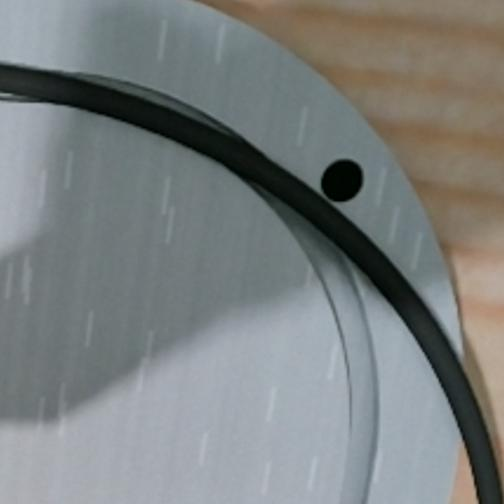

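Request:
move(
  target=[
    [-0.0912,0.0053,-0.0767,0,0,0,-1,-0.7,0,0,0,0,0,0,0,1,1,1],
    [-0.0912,0.0053,-0.0922,0,0,0,-1,-0.7,0,0,0,0,0,0,0,1,1,1],
  ],
  speed=[0.2,0.02],
  blend=[0.003,0],
)

Request:
move(
  target=[
    [0,0,0.0155,0,0,0,-1,-0.7,0,0,0,0,0,0,0,1,1,1],
    [-0.0003,0.015,0.0155,0,0,0,-1,-0.7,0,0,0,0,0,0,0,1,1,1],
    [-0.0003,0.015,0,0,0,0,-1,-0.7,0,0,0,0,0,0,0,1,1,1],
  ],
  speed=[0.06,0.08,0.02],
  blend=[0.003,0.003,0],
)

Request:
move(
  target=[
    [0,0,0.0155,0,0,0,-1,-0.7,0,0,0,0,0,0,0,1,1,1],
    [0.0006,-0.030,0.0155,0,0,0,-1,-0.7,0,0,0,0,0,0,0,1,1,1],
    [0.0006,-0.030,0,0,0,0,-1,-0.7,0,0,0,0,0,0,0,1,1,1],
  ],
  speed=[0.06,0.08,0.02],
  blend=[0.003,0.003,0],
)

Scene clock: 419.60 s.
left_arm: end_effector_position=(+0.2899, -0.1949, +0.0481) position_measured=233 object_status=3 end_effector_quat_wxyz=(+0.002, -0.012, +1.000, +0.004) | right_arm: end_effector_position=(+0.4357, -0.2514, +0.3810) position_measured=3 object_status=3 end_effector_quat_wxyz=(-0.049, +0.294, -0.628, +0.719)
Joint positions: left_arm=[-0.323 -0.266 -0.31 -2.878 -0.145 2.618 1.05] | right_arm=[-0.361 -0.61 0.343 -2.905 -1.902 2.078 2.108]
Joint velocities: left_arm=[0.001 0.001 -0.001 0 0 0.004 -0.007] | right_arm=[within noise]
Joint torques (N m): left_arm=[1.04 -13.28 1.18 17.06 0.35 3.94 -0.16] | right_arm=[0.33 -8.86 -4.05 20.41 -1.34 -1.76 -0.05]
External joint torques (N m): left_arm=[1.01 2.97 -0.27 -1.13 -0.02 1.45 -0.16] | right_arm=[0.38 -0.74 -0.97 -1 -0.37 0.34 0.03]
Flange force (N): left_arm=[-6.6 -3.5 17.4] | right_arm=[8.3 0.0 -1.1]
Wrist depth (mm): cam_left_wrist=[162 162 161 161 161 160 159 / 171 170 170 170 169 169 168 / 181 180 178 178 177 179 178 / 192 187 179 147 173 185 189 / 205 200 79 87 - 82 198 / - 64 76 - - 75 64 / - - - - - - -] | cam_right_wrist=[- 2343 2177 - 2015 1597 1476 / - - 2536 2478 - 1960 1738 / - 1811 2015 - - 2200 1621 / - 135 1858 - - 149 1364 / - 125 1697 - 1891 - 107 / - 1140 1409 1738 1842 1645 112 / - 1134 - - - 1466 -]
Hand target: left_arm +0.2903, -0.1954, +0.0462; +0.003, -0.016, +1.000, +0.003 | right_arm +0.4361, -0.2506, +0.3804; -0.049, +0.296, -0.628, +0.718
Off the commanded pose: left_arm 0.002 m, 1 deg | right_arm 0.001 m, 0 deg.
move: done

Scene clock: 420.67 s.
left_arm: end_effector_position=(+0.2902, -0.1870, +0.0482) position_measured=233 object_status=3 end_effector_quat_wxyz=(+0.003, -0.020, +1.000, +0.002) | right_arm: end_effector_position=(+0.4357, -0.2514, +0.3810) position_measured=3 object_status=3 end_effector_quat_wxyz=(-0.049, +0.294, -0.628, +0.719)
Joint positions: left_arm=[-0.322 -0.28 -0.292 -2.893 -0.147 2.622 1.056] | right_arm=[-0.361 -0.61 0.343 -2.905 -1.902 2.078 2.108]
Joint torques (N m): left_arm=[0.66 -13.16 0.65 17.03 0.49 3.53 0.28] | right_arm=[0.36 -8.84 -4.07 20.38 -1.35 -1.76 0.01]
External joint torques (N m): left_arm=[0.64 2.69 -0.73 -1.2 0.11 1.03 0.28] | right_arm=[0.4 -0.67 -0.99 -1.12 -0.37 0.35 0.09]
Flange force (N): left_arm=[-5.3 -2.8 14.9] | right_arm=[8.3 0.4 -1.1]
Wrist depth (mm): cam_left_wrist=[163 162 161 161 160 159 159 / 172 171 170 170 169 168 168 / 182 180 178 177 177 178 177 / 193 184 174 147 174 187 188 / 205 190 79 87 - 82 198 / - 64 76 - - 75 64 / - - - - - - -] | cam_right_wrist=[- - 2222 - 1842 - 1391 / - 2134 - - 2449 1942 1711 / - 2015 - 2343 2222 2478 1697 / - 134 1738 1842 - 150 1476 / - 135 1507 1633 - 1796 107 / - - - - - 1697 112 / - 1147 - - - 1400 -]
Hand target: left_arm +0.2901, -0.1864, +0.0462; +0.003, -0.016, +1.000, +0.003 | right_arm +0.4361, -0.2506, +0.3804; -0.049, +0.296, -0.628, +0.718
Off the commanded pose: left_arm 0.002 m, 0 deg | right_arm 0.001 m, 0 deg.
move: done

Scene clock: 421.90 s.
left_arm: end_effector_position=(+0.2909, -0.2042, +0.0481) position_measured=233 object_status=3 end_effector_quat_wxyz=(+0.003, -0.014, +1.000, +0.002) | right_arm: end_effector_position=(+0.4357, -0.2514, +0.3810) position_measured=3 object_status=3 end_effector_quat_wxyz=(-0.049, +0.294, -0.628, +0.719)
Joint positions: left_arm=[-0.325 -0.25 -0.327 -2.862 -0.147 2.622 1.029] | right_arm=[-0.361 -0.61 0.343 -2.905 -1.902 2.078 2.108]
Joint velocities: left_arm=[0.001 -0.001 -0.002 0 -0.002 0.001 -0.007] | right_arm=[within noise]
Joint torques (N m): left_arm=[0.31 -14.1 0.27 17.23 0.34 3.49 -0.22] | right_arm=[0.32 -8.92 -4.02 20.4 -1.33 -1.76 -0.06]
External joint torques (N m): left_arm=[0.28 2.61 -1.2 -0.93 -0.04 1 -0.22] | right_arm=[0.3 -0.81 -1 -1.06 -0.35 0.33 0.02]
Flange force (N): left_arm=[-4.0 -5.2 14.3] | right_arm=[8.7 -0.1 -1.3]
Wrist depth (mm): cam_left_wrist=[162 162 161 160 161 159 159 / 172 171 170 169 169 169 168 / 181 181 178 177 177 179 177 / 193 190 178 147 174 180 188 / 206 202 79 87 - 81 199 / - 64 76 - - 75 64 / - - - - - - -] | cam_right_wrist=[2015 2369 - - 2093 1942 1466 / 2269 - - 1711 - - 1796 / - 1752 1752 - - 2506 1540 / - 135 1858 2015 1891 150 1427 / - 147 1645 - - 2015 107 / - 1306 - - 1573 1658 112 / - 1171 1364 1306 - 1487 -]
Hand target: left_arm +0.2905, -0.2044, +0.0462; +0.003, -0.016, +1.000, +0.003 | right_arm +0.4361, -0.2506, +0.3804; -0.049, +0.296, -0.628, +0.718
Off the commanded pose: left_arm 0.002 m, 0 deg | right_arm 0.001 m, 0 deg.
move: done

Request:
move(
  target=[
    [0,0,0.0155,0,0,0,-1,-0.7,0,0,0,0,0,0,0,1,1,1],
    [0.0003,-0.015,0.0155,0,0,0,-1,-0.7,0,0,0,0,0,0,0,1,1,1],
    [0.0003,-0.015,0,0,0,0,-1,-0.7,0,0,0,0,0,0,0,1,1,1],
  ],
  speed=[0.06,0.08,0.02],
  blend=[0.003,0.003,0],
)

Request:
move(
  target=[
    [0,0,0.0155,0,0,0,-1,-0.7,0,0,0,0,0,0,0,1,1,1],
    [0.0003,-0.0117,0.0155,0,0,0,-1,-0.7,0,0,0,0,0,0,0,1,1,1],
    [0.0003,-0.0117,0,0,0,0,-1,-0.7,0,0,0,0,0,0,0,1,1,1],
  ],
  speed=[0.06,0.08,0.02],
  blend=[0.003,0.003,0],
)

Scene clock: 423.63 s.
left_arm: end_effector_position=(+0.2913, -0.2134, +0.0481) position_measured=233 object_status=3 end_effector_quat_wxyz=(+0.003, -0.014, +1.000, +0.002) | right_arm: end_effector_position=(+0.4357, -0.2514, +0.3810) position_measured=3 object_status=3 end_effector_quat_wxyz=(-0.049, +0.294, -0.628, +0.719)
Joint positions: left_arm=[-0.322 -0.234 -0.348 -2.845 -0.147 2.622 1.009] | right_arm=[-0.361 -0.61 0.343 -2.905 -1.902 2.078 2.108]
Joint velocities: left_arm=[0.003 0 -0.003 0 -0.001 0.001 -0.007] | right_arm=[within noise]
Joint torques (N m): left_arm=[0.46 -14.68 0.72 17.15 0.48 3.35 -0.3] | right_arm=[0.33 -8.89 -4.06 20.38 -1.34 -1.75 -0.03]
External joint torques (N m): left_arm=[0.46 2.43 -0.76 -1.01 0.1 0.86 -0.3] | right_arm=[0.31 -0.66 -1.05 -1.09 -0.36 0.34 0.05]
Flange force (N): left_arm=[-3.9 -4.3 13.1] | right_arm=[8.3 0.2 -0.8]
Wrist depth (mm): cam_left_wrist=[162 162 161 160 160 160 160 / 171 171 170 170 168 168 168 / 182 180 179 177 177 178 177 / 193 192 180 147 174 179 189 / 206 202 79 87 - 82 199 / - 64 76 - - 75 64 / - - - - - - -] | cam_right_wrist=[- - - - 1942 1437 1427 / 1908 - - - - 2093 1752 / 1671 1942 2156 2113 - 2566 1585 / 1573 135 1633 - - 150 1356 / - 125 - - 1960 1960 107 / - 1356 - - 1585 1645 - / - 1147 - - 1518 1466 -]
Hand target: left_arm +0.2907, -0.2134, +0.0462; +0.003, -0.016, +1.000, +0.003 | right_arm +0.4361, -0.2506, +0.3804; -0.049, +0.296, -0.628, +0.718
Off the commanded pose: left_arm 0.002 m, 0 deg | right_arm 0.001 m, 0 deg.
move: done

Scene clock: 424.70 s.
left_arm: end_effector_position=(+0.2915, -0.2207, +0.0482) position_measured=233 object_status=3 end_effector_quat_wxyz=(+0.003, -0.014, +1.000, +0.002) | right_arm: end_effector_position=(+0.4357, -0.2514, +0.3810) position_measured=3 object_status=3 end_effector_quat_wxyz=(-0.049, +0.294, -0.628, +0.719)
Joint positions: left_arm=[-0.319 -0.222 -0.366 -2.831 -0.146 2.621 0.993] | right_arm=[-0.361 -0.61 0.343 -2.905 -1.902 2.078 2.108]
Joint velocities: left_arm=[0.001 0.001 -0.002 0.001 0 0.001 -0.005] | right_arm=[within noise]
Joint torques (N m): left_arm=[0.54 -15.13 0.13 17.15 0.53 3.29 -0.25] | right_arm=[0.39 -8.84 -4 20.35 -1.33 -1.76 -0.08]
External joint torques (N m): left_arm=[0.52 2.37 -1.41 -1.06 0.15 0.79 -0.25] | right_arm=[0.38 -0.73 -0.98 -1.02 -0.36 0.32 0]
Flange force (N): left_arm=[-3.4 -5.0 13.0] | right_arm=[8.3 -0.1 -1.2]
Wrist depth (mm): cam_left_wrist=[162 161 161 161 160 159 159 / 171 170 170 170 169 168 167 / 182 180 180 178 176 178 177 / 193 192 181 147 174 178 188 / 206 203 79 87 - 82 198 / - 64 76 - - 75 64 / - - - - - - -] | cam_right_wrist=[1711 1996 - - 2245 1996 1456 / - - - - - 2200 1796 / - - - - - 2222 1711 / - 135 1671 - - 149 1382 / - 125 - - - 1858 107 / - 1105 - - - 1621 112 / - 1178 - - - 1497 -]
Hand target: left_arm +0.2909, -0.2204, +0.0462; +0.003, -0.016, +1.000, +0.003 | right_arm +0.4361, -0.2506, +0.3804; -0.049, +0.296, -0.628, +0.718
Off the commanded pose: left_arm 0.002 m, 0 deg | right_arm 0.001 m, 0 deg.
move: done

Request:
move(
  target=[
    [0,0,0.0155,0,0,0,-1,-0.7,0,0,0,0,0,0,0,1,1,1],
    [0.0003,-0.0117,0.0155,0,0,0,-1,-0.7,0,0,0,0,0,0,0,1,1,1],
    [0.0003,-0.0117,0,0,0,0,-1,-0.7,0,0,0,0,0,0,0,1,1,1],
  ],
  speed=[0.06,0.08,0.02],
  blend=[0.003,0.003,0],
)

Request:
move(
  target=[
    [0,0,0.0155,0,0,0,-1,-0.7,0,0,0,0,0,0,0,1,1,1],
    [0.0898,0.0483,0.0922,0,0,0,-1,-0.7,0,0,0,0,0,0,0,1,1,1],
  ],
  speed=[0.06,0.25],
  blend=[0.003,0],
  cameras=["cam_left_wrist"],
)

Request:
zoom_image(
  camera="cam_left_wrist",
  region=[180, 60, 380, 260],
)

Scene clock: 426.13 s.
left_arm: end_effector_position=(+0.2908, -0.2273, +0.0481) position_measured=233 object_status=3 end_effector_quat_wxyz=(+0.002, -0.013, +1.000, +0.002) | right_arm: end_effector_position=(+0.4357, -0.2514, +0.3810) position_measured=3 object_status=3 end_effector_quat_wxyz=(-0.049, +0.294, -0.628, +0.719)
Joint positions: left_arm=[-0.316 -0.211 -0.383 -2.818 -0.144 2.617 0.977] | right_arm=[-0.361 -0.61 0.343 -2.905 -1.902 2.078 2.108]
Joint velocities: left_arm=[0 -0.001 -0.002 0.001 0.001 0 -0.005] | right_arm=[within noise]
Joint torques (N m): left_arm=[1.21 -15 0.34 17.26 0.58 3.75 -0.25] | right_arm=[0.29 -8.89 -4.11 20.43 -1.34 -1.76 -0.07]
External joint torques (N m): left_arm=[1.23 2.75 -1.18 -1.01 0.2 1.25 -0.25] | right_arm=[0.31 -0.72 -1.06 -1.03 -0.36 0.34 0.02]
Flange force (N): left_arm=[-5.8 -5.2 16.4] | right_arm=[8.5 0.0 -0.9]
Wrist depth (mm): cam_left_wrist=[162 162 161 161 160 159 159 / 171 171 169 170 169 168 167 / 182 180 180 178 177 178 178 / 192 192 182 147 174 176 188 / 205 202 79 87 - 81 196 / - 64 76 - - 75 64 / - - - - - - -] | cam_right_wrist=[- 2053 - - - - 1427 / - - - - - - 1711 / - - - 2269 2566 2293 1711 / - 135 - - 2422 150 1364 / - 125 2422 1752 2177 1908 107 / - - 1373 1781 - 1609 112 / - 1239 - - - 1466 -]
Hand target: left_arm +0.2910, -0.2274, +0.0462; +0.003, -0.016, +1.000, +0.003 | right_arm +0.4361, -0.2506, +0.3804; -0.049, +0.296, -0.628, +0.718
Off the commanded pose: left_arm 0.002 m, 0 deg | right_arm 0.001 m, 0 deg.
move: done

Scene clock: 427.77 s.
left_arm: end_effector_position=(+0.3455, -0.1991, +0.1020) position_measured=233 object_status=3 end_effector_quat_wxyz=(+0.004, -0.022, +1.000, +0.001) | right_arm: end_effector_position=(+0.4357, -0.2514, +0.3810) position_measured=3 object_status=3 end_effector_quat_wxyz=(-0.049, +0.294, -0.628, +0.719)
Joint positions: left_arm=[-0.263 -0.272 -0.275 -2.7 -0.105 2.441 1.078] | right_arm=[-0.361 -0.61 0.343 -2.905 -1.902 2.078 2.108]
Joint velocities: left_arm=[0 0 0.001 -0.001 0 0 0.005] | right_arm=[within noise]
Joint torques (N m): left_arm=[0.33 -18.41 1.65 20.82 0.8 2.25 0.36] | right_arm=[0.32 -8.93 -4.09 20.4 -1.34 -1.77 -0.06]
External joint torques (N m): left_arm=[0.36 0.33 0.15 -0.13 0.29 -0.26 0.36] | right_arm=[0.33 -0.82 -1.04 -1 -0.37 0.32 0.03]
Flange force (N): left_arm=[-1.5 0.9 0.1] | right_arm=[8.7 -0.1 -1.1]
Wrist depth (mm): cam_left_wrist=[210 210 210 208 208 207 204 / 222 222 212 208 209 215 217 / 237 235 222 221 217 224 229 / 251 251 233 131 232 236 244 / 269 264 79 87 - 82 256 / - 64 76 - - 75 64 / - - - - - - -] | cam_right_wrist=[1752 - 2156 - 1724 - 1437 / - 2134 3534 2343 2113 - 1781 / - - - 2478 - 2369 1437 / 1456 135 1767 - - 2093 1364 / - 136 - 1891 - 1858 107 / - 1437 1476 - - 1645 112 / - 1007 - - - 1409 -]
Hand target: left_arm +0.3449, -0.1985, +0.1015; +0.003, -0.016, +1.000, +0.003 | right_arm +0.4361, -0.2506, +0.3804; -0.049, +0.296, -0.628, +0.718
Off the commanded pose: left_arm 0.001 m, 1 deg | right_arm 0.001 m, 0 deg.
move: done
Images, in order (width x height): cam_left_wrist 672x504.

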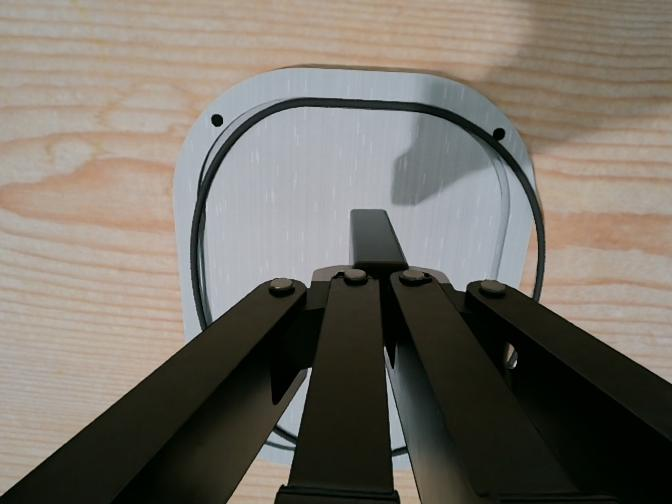

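Scaled by 2.520 from the camera's 672x504 image, which has a finer 960x720 frame.

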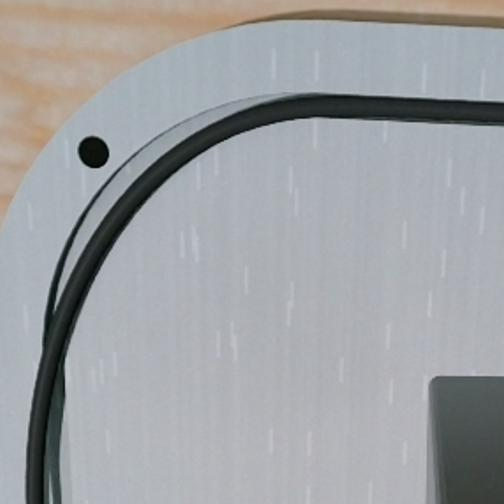

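Request:
move(
  target=[
    [-0.0878,-0.0708,-0.0767,0,0,0.0444,-1,-0.7,0,0,0,0,0,0,0,1,1,1],
    [-0.0878,-0.0708,-0.0922,0,0,0.0444,-1,-0.7,0,0,0,0,0,0,0,1,1,1],
  ],
  speed=[0.2,0.02],
  blend=[0.003,0],
)

Request:
move(
  target=[
    [0,0,0.0155,0,0,0,-1,-0.7,0,0,0,0,0,0,0,1,1,1],
    [0.0032,-0.0130,0.0155,0,0,0.0444,-1,-0.7,0,0,0,0,0,0,0,1,1,1],
    [0.0032,-0.0130,0,0,0,0.0444,-1,-0.7,0,0,0,0,0,0,0,1,1,1],
  ],
  speed=[0.06,0.08,0.02],
  blend=[0.003,0.003,0],
)

Request:
move(
  target=[
    [0,0,0.0155,0,0,0,-1,-0.7,0,0,0,0,0,0,0,1,1,1],
    [0.0048,-0.0127,0.0155,0,0,0.0444,-1,-0.7,0,0,0,0,0,0,0,1,1,1],
    [0.0048,-0.0127,0,0,0,0.0444,-1,-0.7,0,0,0,0,0,0,0,1,1,1],
  ],
  speed=[0.06,0.08,0.02],
  blend=[0.003,0.003,0],
)

Scene clock: 430.20 s.
left_arm: end_effector_position=(+0.2913, -0.2418, +0.0481) position_measured=233 object_status=3 end_effector_quat_wxyz=(+0.002, -0.082, +0.997, +0.003) | right_arm: end_effector_position=(+0.4357, -0.2514, +0.3810) position_measured=3 object_status=3 end_effector_quat_wxyz=(-0.049, +0.294, -0.628, +0.719)
Joint positions: left_arm=[-0.268 -0.187 -0.46 -2.788 -0.152 2.613 0.817] | right_arm=[-0.361 -0.61 0.343 -2.905 -1.902 2.078 2.108]
Joint velocities: left_arm=[0.001 0.001 -0.001 0.001 0 0.001 -0.005] | right_arm=[within noise]
Joint torques (N m): left_arm=[2.36 -15.25 1.9 17.07 0.87 3.63 -0.27] | right_arm=[0.33 -8.84 -4.05 20.44 -1.34 -1.74 -0.07]
External joint torques (N m): left_arm=[2.39 2.77 0.21 -1.2 0.49 1.12 -0.27] | right_arm=[0.33 -0.67 -1.01 -1.06 -0.36 0.35 0.02]
Flange force (N): left_arm=[-8.4 -4.7 17.0] | right_arm=[8.3 0.1 -0.9]
Wrist depth (mm): cam_left_wrist=[162 161 161 161 160 160 159 / 170 170 170 170 169 169 167 / 181 180 180 177 180 179 178 / 192 192 187 130 175 181 189 / 205 202 79 87 - 82 199 / - 64 76 - - 75 64 / - - - - - - -] | cam_right_wrist=[2629 - - 2093 2177 1291 1476 / - 1978 - - 1781 2113 1827 / 1540 1796 - 1978 - - 1609 / - 134 1908 - 1858 151 1339 / - 126 1573 2293 - 1996 107 / - 1476 1246 1507 - 1684 112 / - 1140 - - - 1518 -]
Hand target: left_arm +0.2922, -0.2409, +0.0462; +0.003, -0.086, +0.996, +0.003 | right_arm +0.4361, -0.2506, +0.3804; -0.049, +0.296, -0.628, +0.718
Off the commanded pose: left_arm 0.002 m, 0 deg | right_arm 0.001 m, 0 deg.
move: done

Scene clock: 432.43 s.
left_arm: end_effector_position=(+0.2934, -0.2487, +0.0480) position_measured=233 object_status=3 end_effector_quat_wxyz=(+0.001, -0.152, +0.988, +0.003) | right_arm: end_effector_position=(+0.4357, -0.2514, +0.3810) position_measured=3 object_status=3 end_effector_quat_wxyz=(-0.049, +0.294, -0.628, +0.719)
Joint positions: left_arm=[-0.221 -0.171 -0.517 -2.766 -0.153 2.608 0.667] | right_arm=[-0.361 -0.61 0.343 -2.905 -1.902 2.078 2.108]
Joint velocities: left_arm=[0 0.001 0 -0.001 -0.001 0 -0.008] | right_arm=[within noise]
Joint torques (N m): left_arm=[1.63 -15.16 1.39 17.02 0.72 3.86 -0.24] | right_arm=[0.3 -8.89 -4.07 20.39 -1.33 -1.75 -0.05]
External joint torques (N m): left_arm=[1.6 2.96 -0.45 -1.29 0.35 1.35 -0.24] | right_arm=[0.24 -0.66 -1.08 -1.14 -0.35 0.34 0.03]
Flange force (N): left_arm=[-5.7 -6.7 18.3] | right_arm=[8.5 0.3 -0.8]
Wrist depth (mm): cam_left_wrist=[162 161 161 160 161 160 159 / 170 170 170 170 169 169 168 / 180 180 180 177 179 178 179 / 191 191 186 130 175 185 189 / 205 201 79 87 - 81 200 / - 64 76 - - 75 64 / - - - - - - -] | cam_right_wrist=[- - 2113 2245 - 1908 1456 / - - - 2395 2318 2073 1908 / 1752 - 2053 1925 - 2222 1697 / 1427 135 1711 1942 - 1925 1356 / - 125 1540 - - 1942 107 / - - - 1466 - 1827 112 / - 1129 - 1409 - 1476 -]
Hand target: left_arm +0.2942, -0.2487, +0.0462; +0.002, -0.155, +0.988, +0.003 | right_arm +0.4361, -0.2506, +0.3804; -0.049, +0.296, -0.628, +0.718
Off the commanded pose: left_arm 0.002 m, 0 deg | right_arm 0.001 m, 0 deg.
move: done

Scene clock: 434.70 s.
left_arm: end_effector_position=(+0.2963, -0.2563, +0.0480) position_measured=233 object_status=3 end_effector_quat_wxyz=(+0.001, -0.220, +0.975, +0.004) | right_arm: end_effector_position=(+0.4357, -0.2514, +0.3810) position_measured=3 object_status=3 end_effector_quat_wxyz=(-0.049, +0.294, -0.628, +0.719)
Joint positions: left_arm=[-0.175 -0.153 -0.57 -2.743 -0.149 2.604 0.514] | right_arm=[-0.361 -0.61 0.343 -2.905 -1.902 2.078 2.108]
Joint velocities: left_arm=[-0.001 0.001 0 0.001 0 0.002 -0.007] | right_arm=[within noise]
Joint torques (N m): left_arm=[1.72 -15.18 1.43 17.14 0.74 3.88 -0.23] | right_arm=[0.32 -8.89 -4.1 20.4 -1.34 -1.77 -0.09]
External joint torques (N m): left_arm=[1.69 2.98 -0.43 -1.26 0.36 1.35 -0.23] | right_arm=[0.33 -0.76 -1.07 -1.04 -0.36 0.32 0]
Flange force (N): left_arm=[-5.0 -8.0 18.7] | right_arm=[8.6 -0.1 -1.1]
Wrist depth (mm): cam_left_wrist=[161 160 161 161 160 160 160 / 170 169 169 169 169 170 169 / 180 179 179 177 179 179 178 / 191 190 186 131 178 187 189 / 204 201 79 87 - 81 200 / - 64 76 - - 75 64 / - - - - - - -] | cam_right_wrist=[- - - 1724 1908 1960 1418 / 1874 2134 - - 1842 - 1908 / 1645 1540 - 2073 - 2369 1597 / - 147 - 2156 1781 2113 1447 / - 117 - 1562 1942 1978 107 / - - - 1476 - 1540 112 / - - 1291 - - 1487 -]
Hand target: left_arm +0.2970, -0.2564, +0.0462; +0.002, -0.223, +0.975, +0.003 | right_arm +0.4361, -0.2506, +0.3804; -0.049, +0.296, -0.628, +0.718
Off the commanded pose: left_arm 0.002 m, 0 deg | right_arm 0.001 m, 0 deg.
move: done

Request:
move(
  target=[
    [0,0,0.0155,0,0,0,-1,-0.7,0,0,0,0,0,0,0,1,1,1],
    [0.0067,-0.0117,0.0155,0,0,0.0444,-1,-0.7,0,0,0,0,0,0,0,1,1,1],
    [0.0067,-0.0117,0,0,0,0.0444,-1,-0.7,0,0,0,0,0,0,0,1,1,1],
  ],
  speed=[0.06,0.08,0.02],
  blend=[0.003,0.003,0],
)

Request:
move(
  target=[
    [0,0,0.0155,0,0,0,-1,-0.7,0,0,0,0,0,0,0,1,1,1],
    [0.0083,-0.0107,0.0155,0,0,0.0444,-1,-0.7,0,0,0,0,0,0,0,1,1,1],
    [0.0083,-0.0107,0,0,0,0.0444,-1,-0.7,0,0,0,0,0,0,0,1,1,1],
  ],
  speed=[0.06,0.08,0.02],
  blend=[0.003,0.003,0],
)

Request:
move(
  target=[
    [0,0,0.0155,0,0,0,-1,-0.7,0,0,0,0,0,0,0,1,1,1],
    [0.0095,-0.0095,0.0155,0,0,0.0444,-1,-0.7,0,0,0,0,0,0,0,1,1,1],
    [0.0095,-0.0095,0,0,0,0.0444,-1,-0.7,0,0,0,0,0,0,0,1,1,1],
  ],
  speed=[0.06,0.08,0.02],
  blend=[0.003,0.003,0],
)

Scene clock: 437.23 s.
left_arm: end_effector_position=(+0.3003, -0.2633, +0.0480) position_measured=233 object_status=3 end_effector_quat_wxyz=(+0.001, -0.288, +0.958, +0.004) | right_arm: end_effector_position=(+0.4357, -0.2514, +0.3810) position_measured=3 object_status=3 end_effector_quat_wxyz=(-0.049, +0.294, -0.628, +0.719)
Joint positions: left_arm=[-0.129 -0.133 -0.619 -2.718 -0.137 2.6 0.361] | right_arm=[-0.361 -0.61 0.343 -2.905 -1.902 2.078 2.108]
Joint velocities: left_arm=[-0.001 0.001 -0.001 0 0.001 0 -0.006] | right_arm=[within noise]
Joint torques (N m): left_arm=[1.78 -15.31 1.49 17.26 0.76 3.87 -0.28] | right_arm=[0.34 -8.86 -4.06 20.42 -1.34 -1.75 -0.05]
External joint torques (N m): left_arm=[1.84 2.93 -0.21 -1.2 0.38 1.34 -0.28] | right_arm=[0.35 -0.67 -1.02 -1.07 -0.36 0.35 0.04]
Flange force (N): left_arm=[-4.2 -9.0 18.9] | right_arm=[8.2 0.1 -1.0]
Wrist depth (mm): cam_left_wrist=[162 160 160 160 160 160 160 / 169 169 169 169 169 169 169 / 179 179 179 177 179 178 179 / 191 190 186 147 177 188 190 / 204 201 79 87 - 81 200 / - 64 76 - - 75 64 / - - - - - - -] | cam_right_wrist=[- 2506 2566 - - - 1466 / - 2200 2506 - - - 1752 / - - 1738 - - 2073 1609 / - 135 1633 - - 150 1427 / - 125 - 1562 - 1891 107 / - 1211 - 1781 - 1633 112 / - 1191 1347 - - 1437 -]
Hand target: left_arm +0.3011, -0.2634, +0.0462; +0.002, -0.291, +0.957, +0.003 | right_arm +0.4361, -0.2506, +0.3804; -0.049, +0.296, -0.628, +0.718
Off the commanded pose: left_arm 0.002 m, 0 deg | right_arm 0.001 m, 0 deg.
move: done

Scene clock: 439.53 s.
left_arm: end_effector_position=(+0.3053, -0.2697, +0.0481) position_measured=233 object_status=3 end_effector_quat_wxyz=(+0.001, -0.354, +0.935, +0.004) | right_arm: end_effector_position=(+0.4357, -0.2514, +0.3810) position_measured=3 object_status=3 end_effector_quat_wxyz=(-0.049, +0.294, -0.628, +0.719)
Joint positions: left_arm=[-0.085 -0.111 -0.663 -2.692 -0.119 2.595 0.205] | right_arm=[-0.361 -0.61 0.343 -2.905 -1.902 2.078 2.108]
Joint velocities: left_arm=[0.001 0 0.001 0.001 0 0.001 -0.006] | right_arm=[within noise]
Joint torques (N m): left_arm=[1.87 -15.46 1.48 17.3 0.81 3.91 -0.28] | right_arm=[0.3 -8.85 -4.02 20.39 -1.33 -1.77 -0.03]
External joint torques (N m): left_arm=[1.92 2.91 -0.08 -1.28 0.43 1.36 -0.28] | right_arm=[0.37 -0.8 -0.94 -0.95 -0.36 0.32 0.05]
Flange force (N): left_arm=[-3.1 -9.6 19.4] | right_arm=[8.3 -0.1 -1.2]
Wrist depth (mm): cam_left_wrist=[162 160 160 160 160 160 160 / 169 169 169 170 169 169 169 / 179 179 179 177 179 179 178 / 190 190 183 131 178 190 190 / 204 200 79 87 - 81 201 / - 64 76 - - 75 64 / - - - - - - -] | cam_right_wrist=[- - 1891 2177 - - 1497 / - - 2177 1925 2729 1597 - / - 1540 2073 2113 2073 2269 1540 / - 135 1585 1874 2073 1891 1487 / - 125 - - - 1978 106 / - - - 1466 1711 1724 112 / - - 1123 1551 - 1437 -]
Hand target: left_arm +0.3060, -0.2698, +0.0462; +0.002, -0.357, +0.934, +0.003 | right_arm +0.4361, -0.2506, +0.3804; -0.049, +0.296, -0.628, +0.718
Off the commanded pose: left_arm 0.002 m, 0 deg | right_arm 0.001 m, 0 deg.
move: done

Scene clock: 441.87 s.
left_arm: end_effector_position=(+0.3110, -0.2753, +0.0481) position_measured=233 object_status=3 end_effector_quat_wxyz=(+0.001, -0.418, +0.909, +0.005) | right_arm: end_effector_position=(+0.4357, -0.2514, +0.3810) position_measured=3 object_status=3 end_effector_quat_wxyz=(-0.049, +0.294, -0.628, +0.719)
Joint positions: left_arm=[-0.046 -0.087 -0.698 -2.666 -0.095 2.59 0.048] | right_arm=[-0.361 -0.61 0.343 -2.905 -1.902 2.078 2.108]
Joint velocities: left_arm=[0.001 0 0 0 0.001 0 -0.006] | right_arm=[within noise]
Joint torques (N m): left_arm=[1.95 -15.55 1.33 17.42 0.83 3.92 -0.26] | right_arm=[0.34 -8.87 -3.99 20.39 -1.33 -1.76 -0.05]
External joint torques (N m): left_arm=[1.86 3.06 -0.11 -1.22 0.46 1.37 -0.27] | right_arm=[0.32 -0.68 -0.97 -1.04 -0.35 0.33 0.03]
Flange force (N): left_arm=[-1.5 -10.6 20.0] | right_arm=[8.1 0.1 -1.0]
Wrist depth (mm): cam_left_wrist=[161 160 160 159 160 160 160 / 169 168 169 169 169 169 168 / 179 179 179 176 177 179 180 / 191 190 180 130 178 190 190 / 202 201 79 87 - 82 200 / - 64 76 - - 75 64 / - - - - - - -] | cam_right_wrist=[- - 1796 1858 2177 1796 1476 / - - - - 2343 1978 1738 / - - 2093 2763 - 2269 1811 / 1466 135 1466 - - 2015 1373 / - 135 - - 2177 1960 106 / - 1400 1347 1497 - 1697 112 / - - - - - 1551 -]
Hand target: left_arm +0.3117, -0.2755, +0.0462; +0.002, -0.421, +0.907, +0.003 | right_arm +0.4361, -0.2506, +0.3804; -0.049, +0.296, -0.628, +0.718
Off the commanded pose: left_arm 0.002 m, 0 deg | right_arm 0.001 m, 0 deg.
move: done

Request:
move(
  target=[
    [0,0,0.0155,0,0,0,-1,-0.7,0,0,0,0,0,0,0,1,1,1],
    [0.0553,0.1283,0.0922,0,0,-0.2664,-1,-0.7,0,0,0,0,0,0,0,1,1,1],
  ],
  speed=[0.06,0.25],
  blend=[0.003,0],
  cameras=["cam_left_wrist"],
)

Request:
zoom_image(
  camera="cam_left_wrist",
  region=[160, 80, 360, 330],
)

Scene clock: 449.17 s.
left_arm: end_effector_position=(+0.3462, -0.1992, +0.1022) position_measured=233 object_status=3 end_effector_quat_wxyz=(+0.005, -0.020, +1.000, +0.002) | right_arm: end_effector_position=(+0.4357, -0.2514, +0.3810) position_measured=3 object_status=3 end_effector_quat_wxyz=(-0.049, +0.294, -0.628, +0.719)
Joint positions: left_arm=[-0.296 -0.268 -0.241 -2.698 -0.086 2.442 1.067] | right_arm=[-0.361 -0.61 0.343 -2.905 -1.902 2.078 2.108]
Joint velocities: left_arm=[0 -0.001 -0.001 0 0 0.001 0.006] | right_arm=[within noise]
Joint torques (N m): left_arm=[0.28 -18.73 1.41 20.09 0.46 2.28 0.27] | right_arm=[0.33 -8.92 -4.02 20.39 -1.34 -1.76 -0.06]
External joint torques (N m): left_arm=[0.24 0.27 0.08 -0.83 -0.04 -0.22 0.27] | right_arm=[0.36 -0.76 -0.96 -1.05 -0.37 0.34 0.03]
Flange force (N): left_arm=[1.0 1.8 0.5] | right_arm=[8.5 0.0 -1.2]
Wrist depth (mm): cam_left_wrist=[212 211 208 208 208 207 206 / 223 222 212 207 209 216 218 / 236 233 221 223 220 225 230 / 251 251 236 131 231 237 244 / 267 263 79 87 - 81 256 / - 64 76 - - 75 64 / - - - - - - -] | cam_right_wrist=[- 2763 2318 2729 2073 2177 1418 / - 2293 2566 - - 1891 1781 / - - 1827 2318 2478 2597 1573 / - 135 1781 - - 149 1400 / - 135 - - 2245 1942 107 / - 1306 1466 - - 1658 112 / - 1171 - 1198 - 1551 -]
Hand target: left_arm +0.3449, -0.1985, +0.1015; +0.003, -0.016, +1.000, +0.003 | right_arm +0.4361, -0.2506, +0.3804; -0.049, +0.296, -0.628, +0.718
Off the commanded pose: left_arm 0.002 m, 1 deg | right_arm 0.001 m, 0 deg.
move: done
Images, in order (width x height): cam_left_wrist 672x504.

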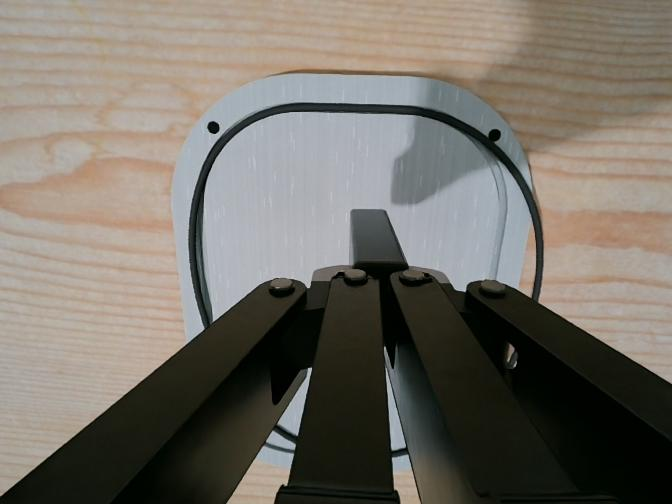

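Scaled by 2.016 from the camera's 672x504 image, which has a finer 960x720 frame.

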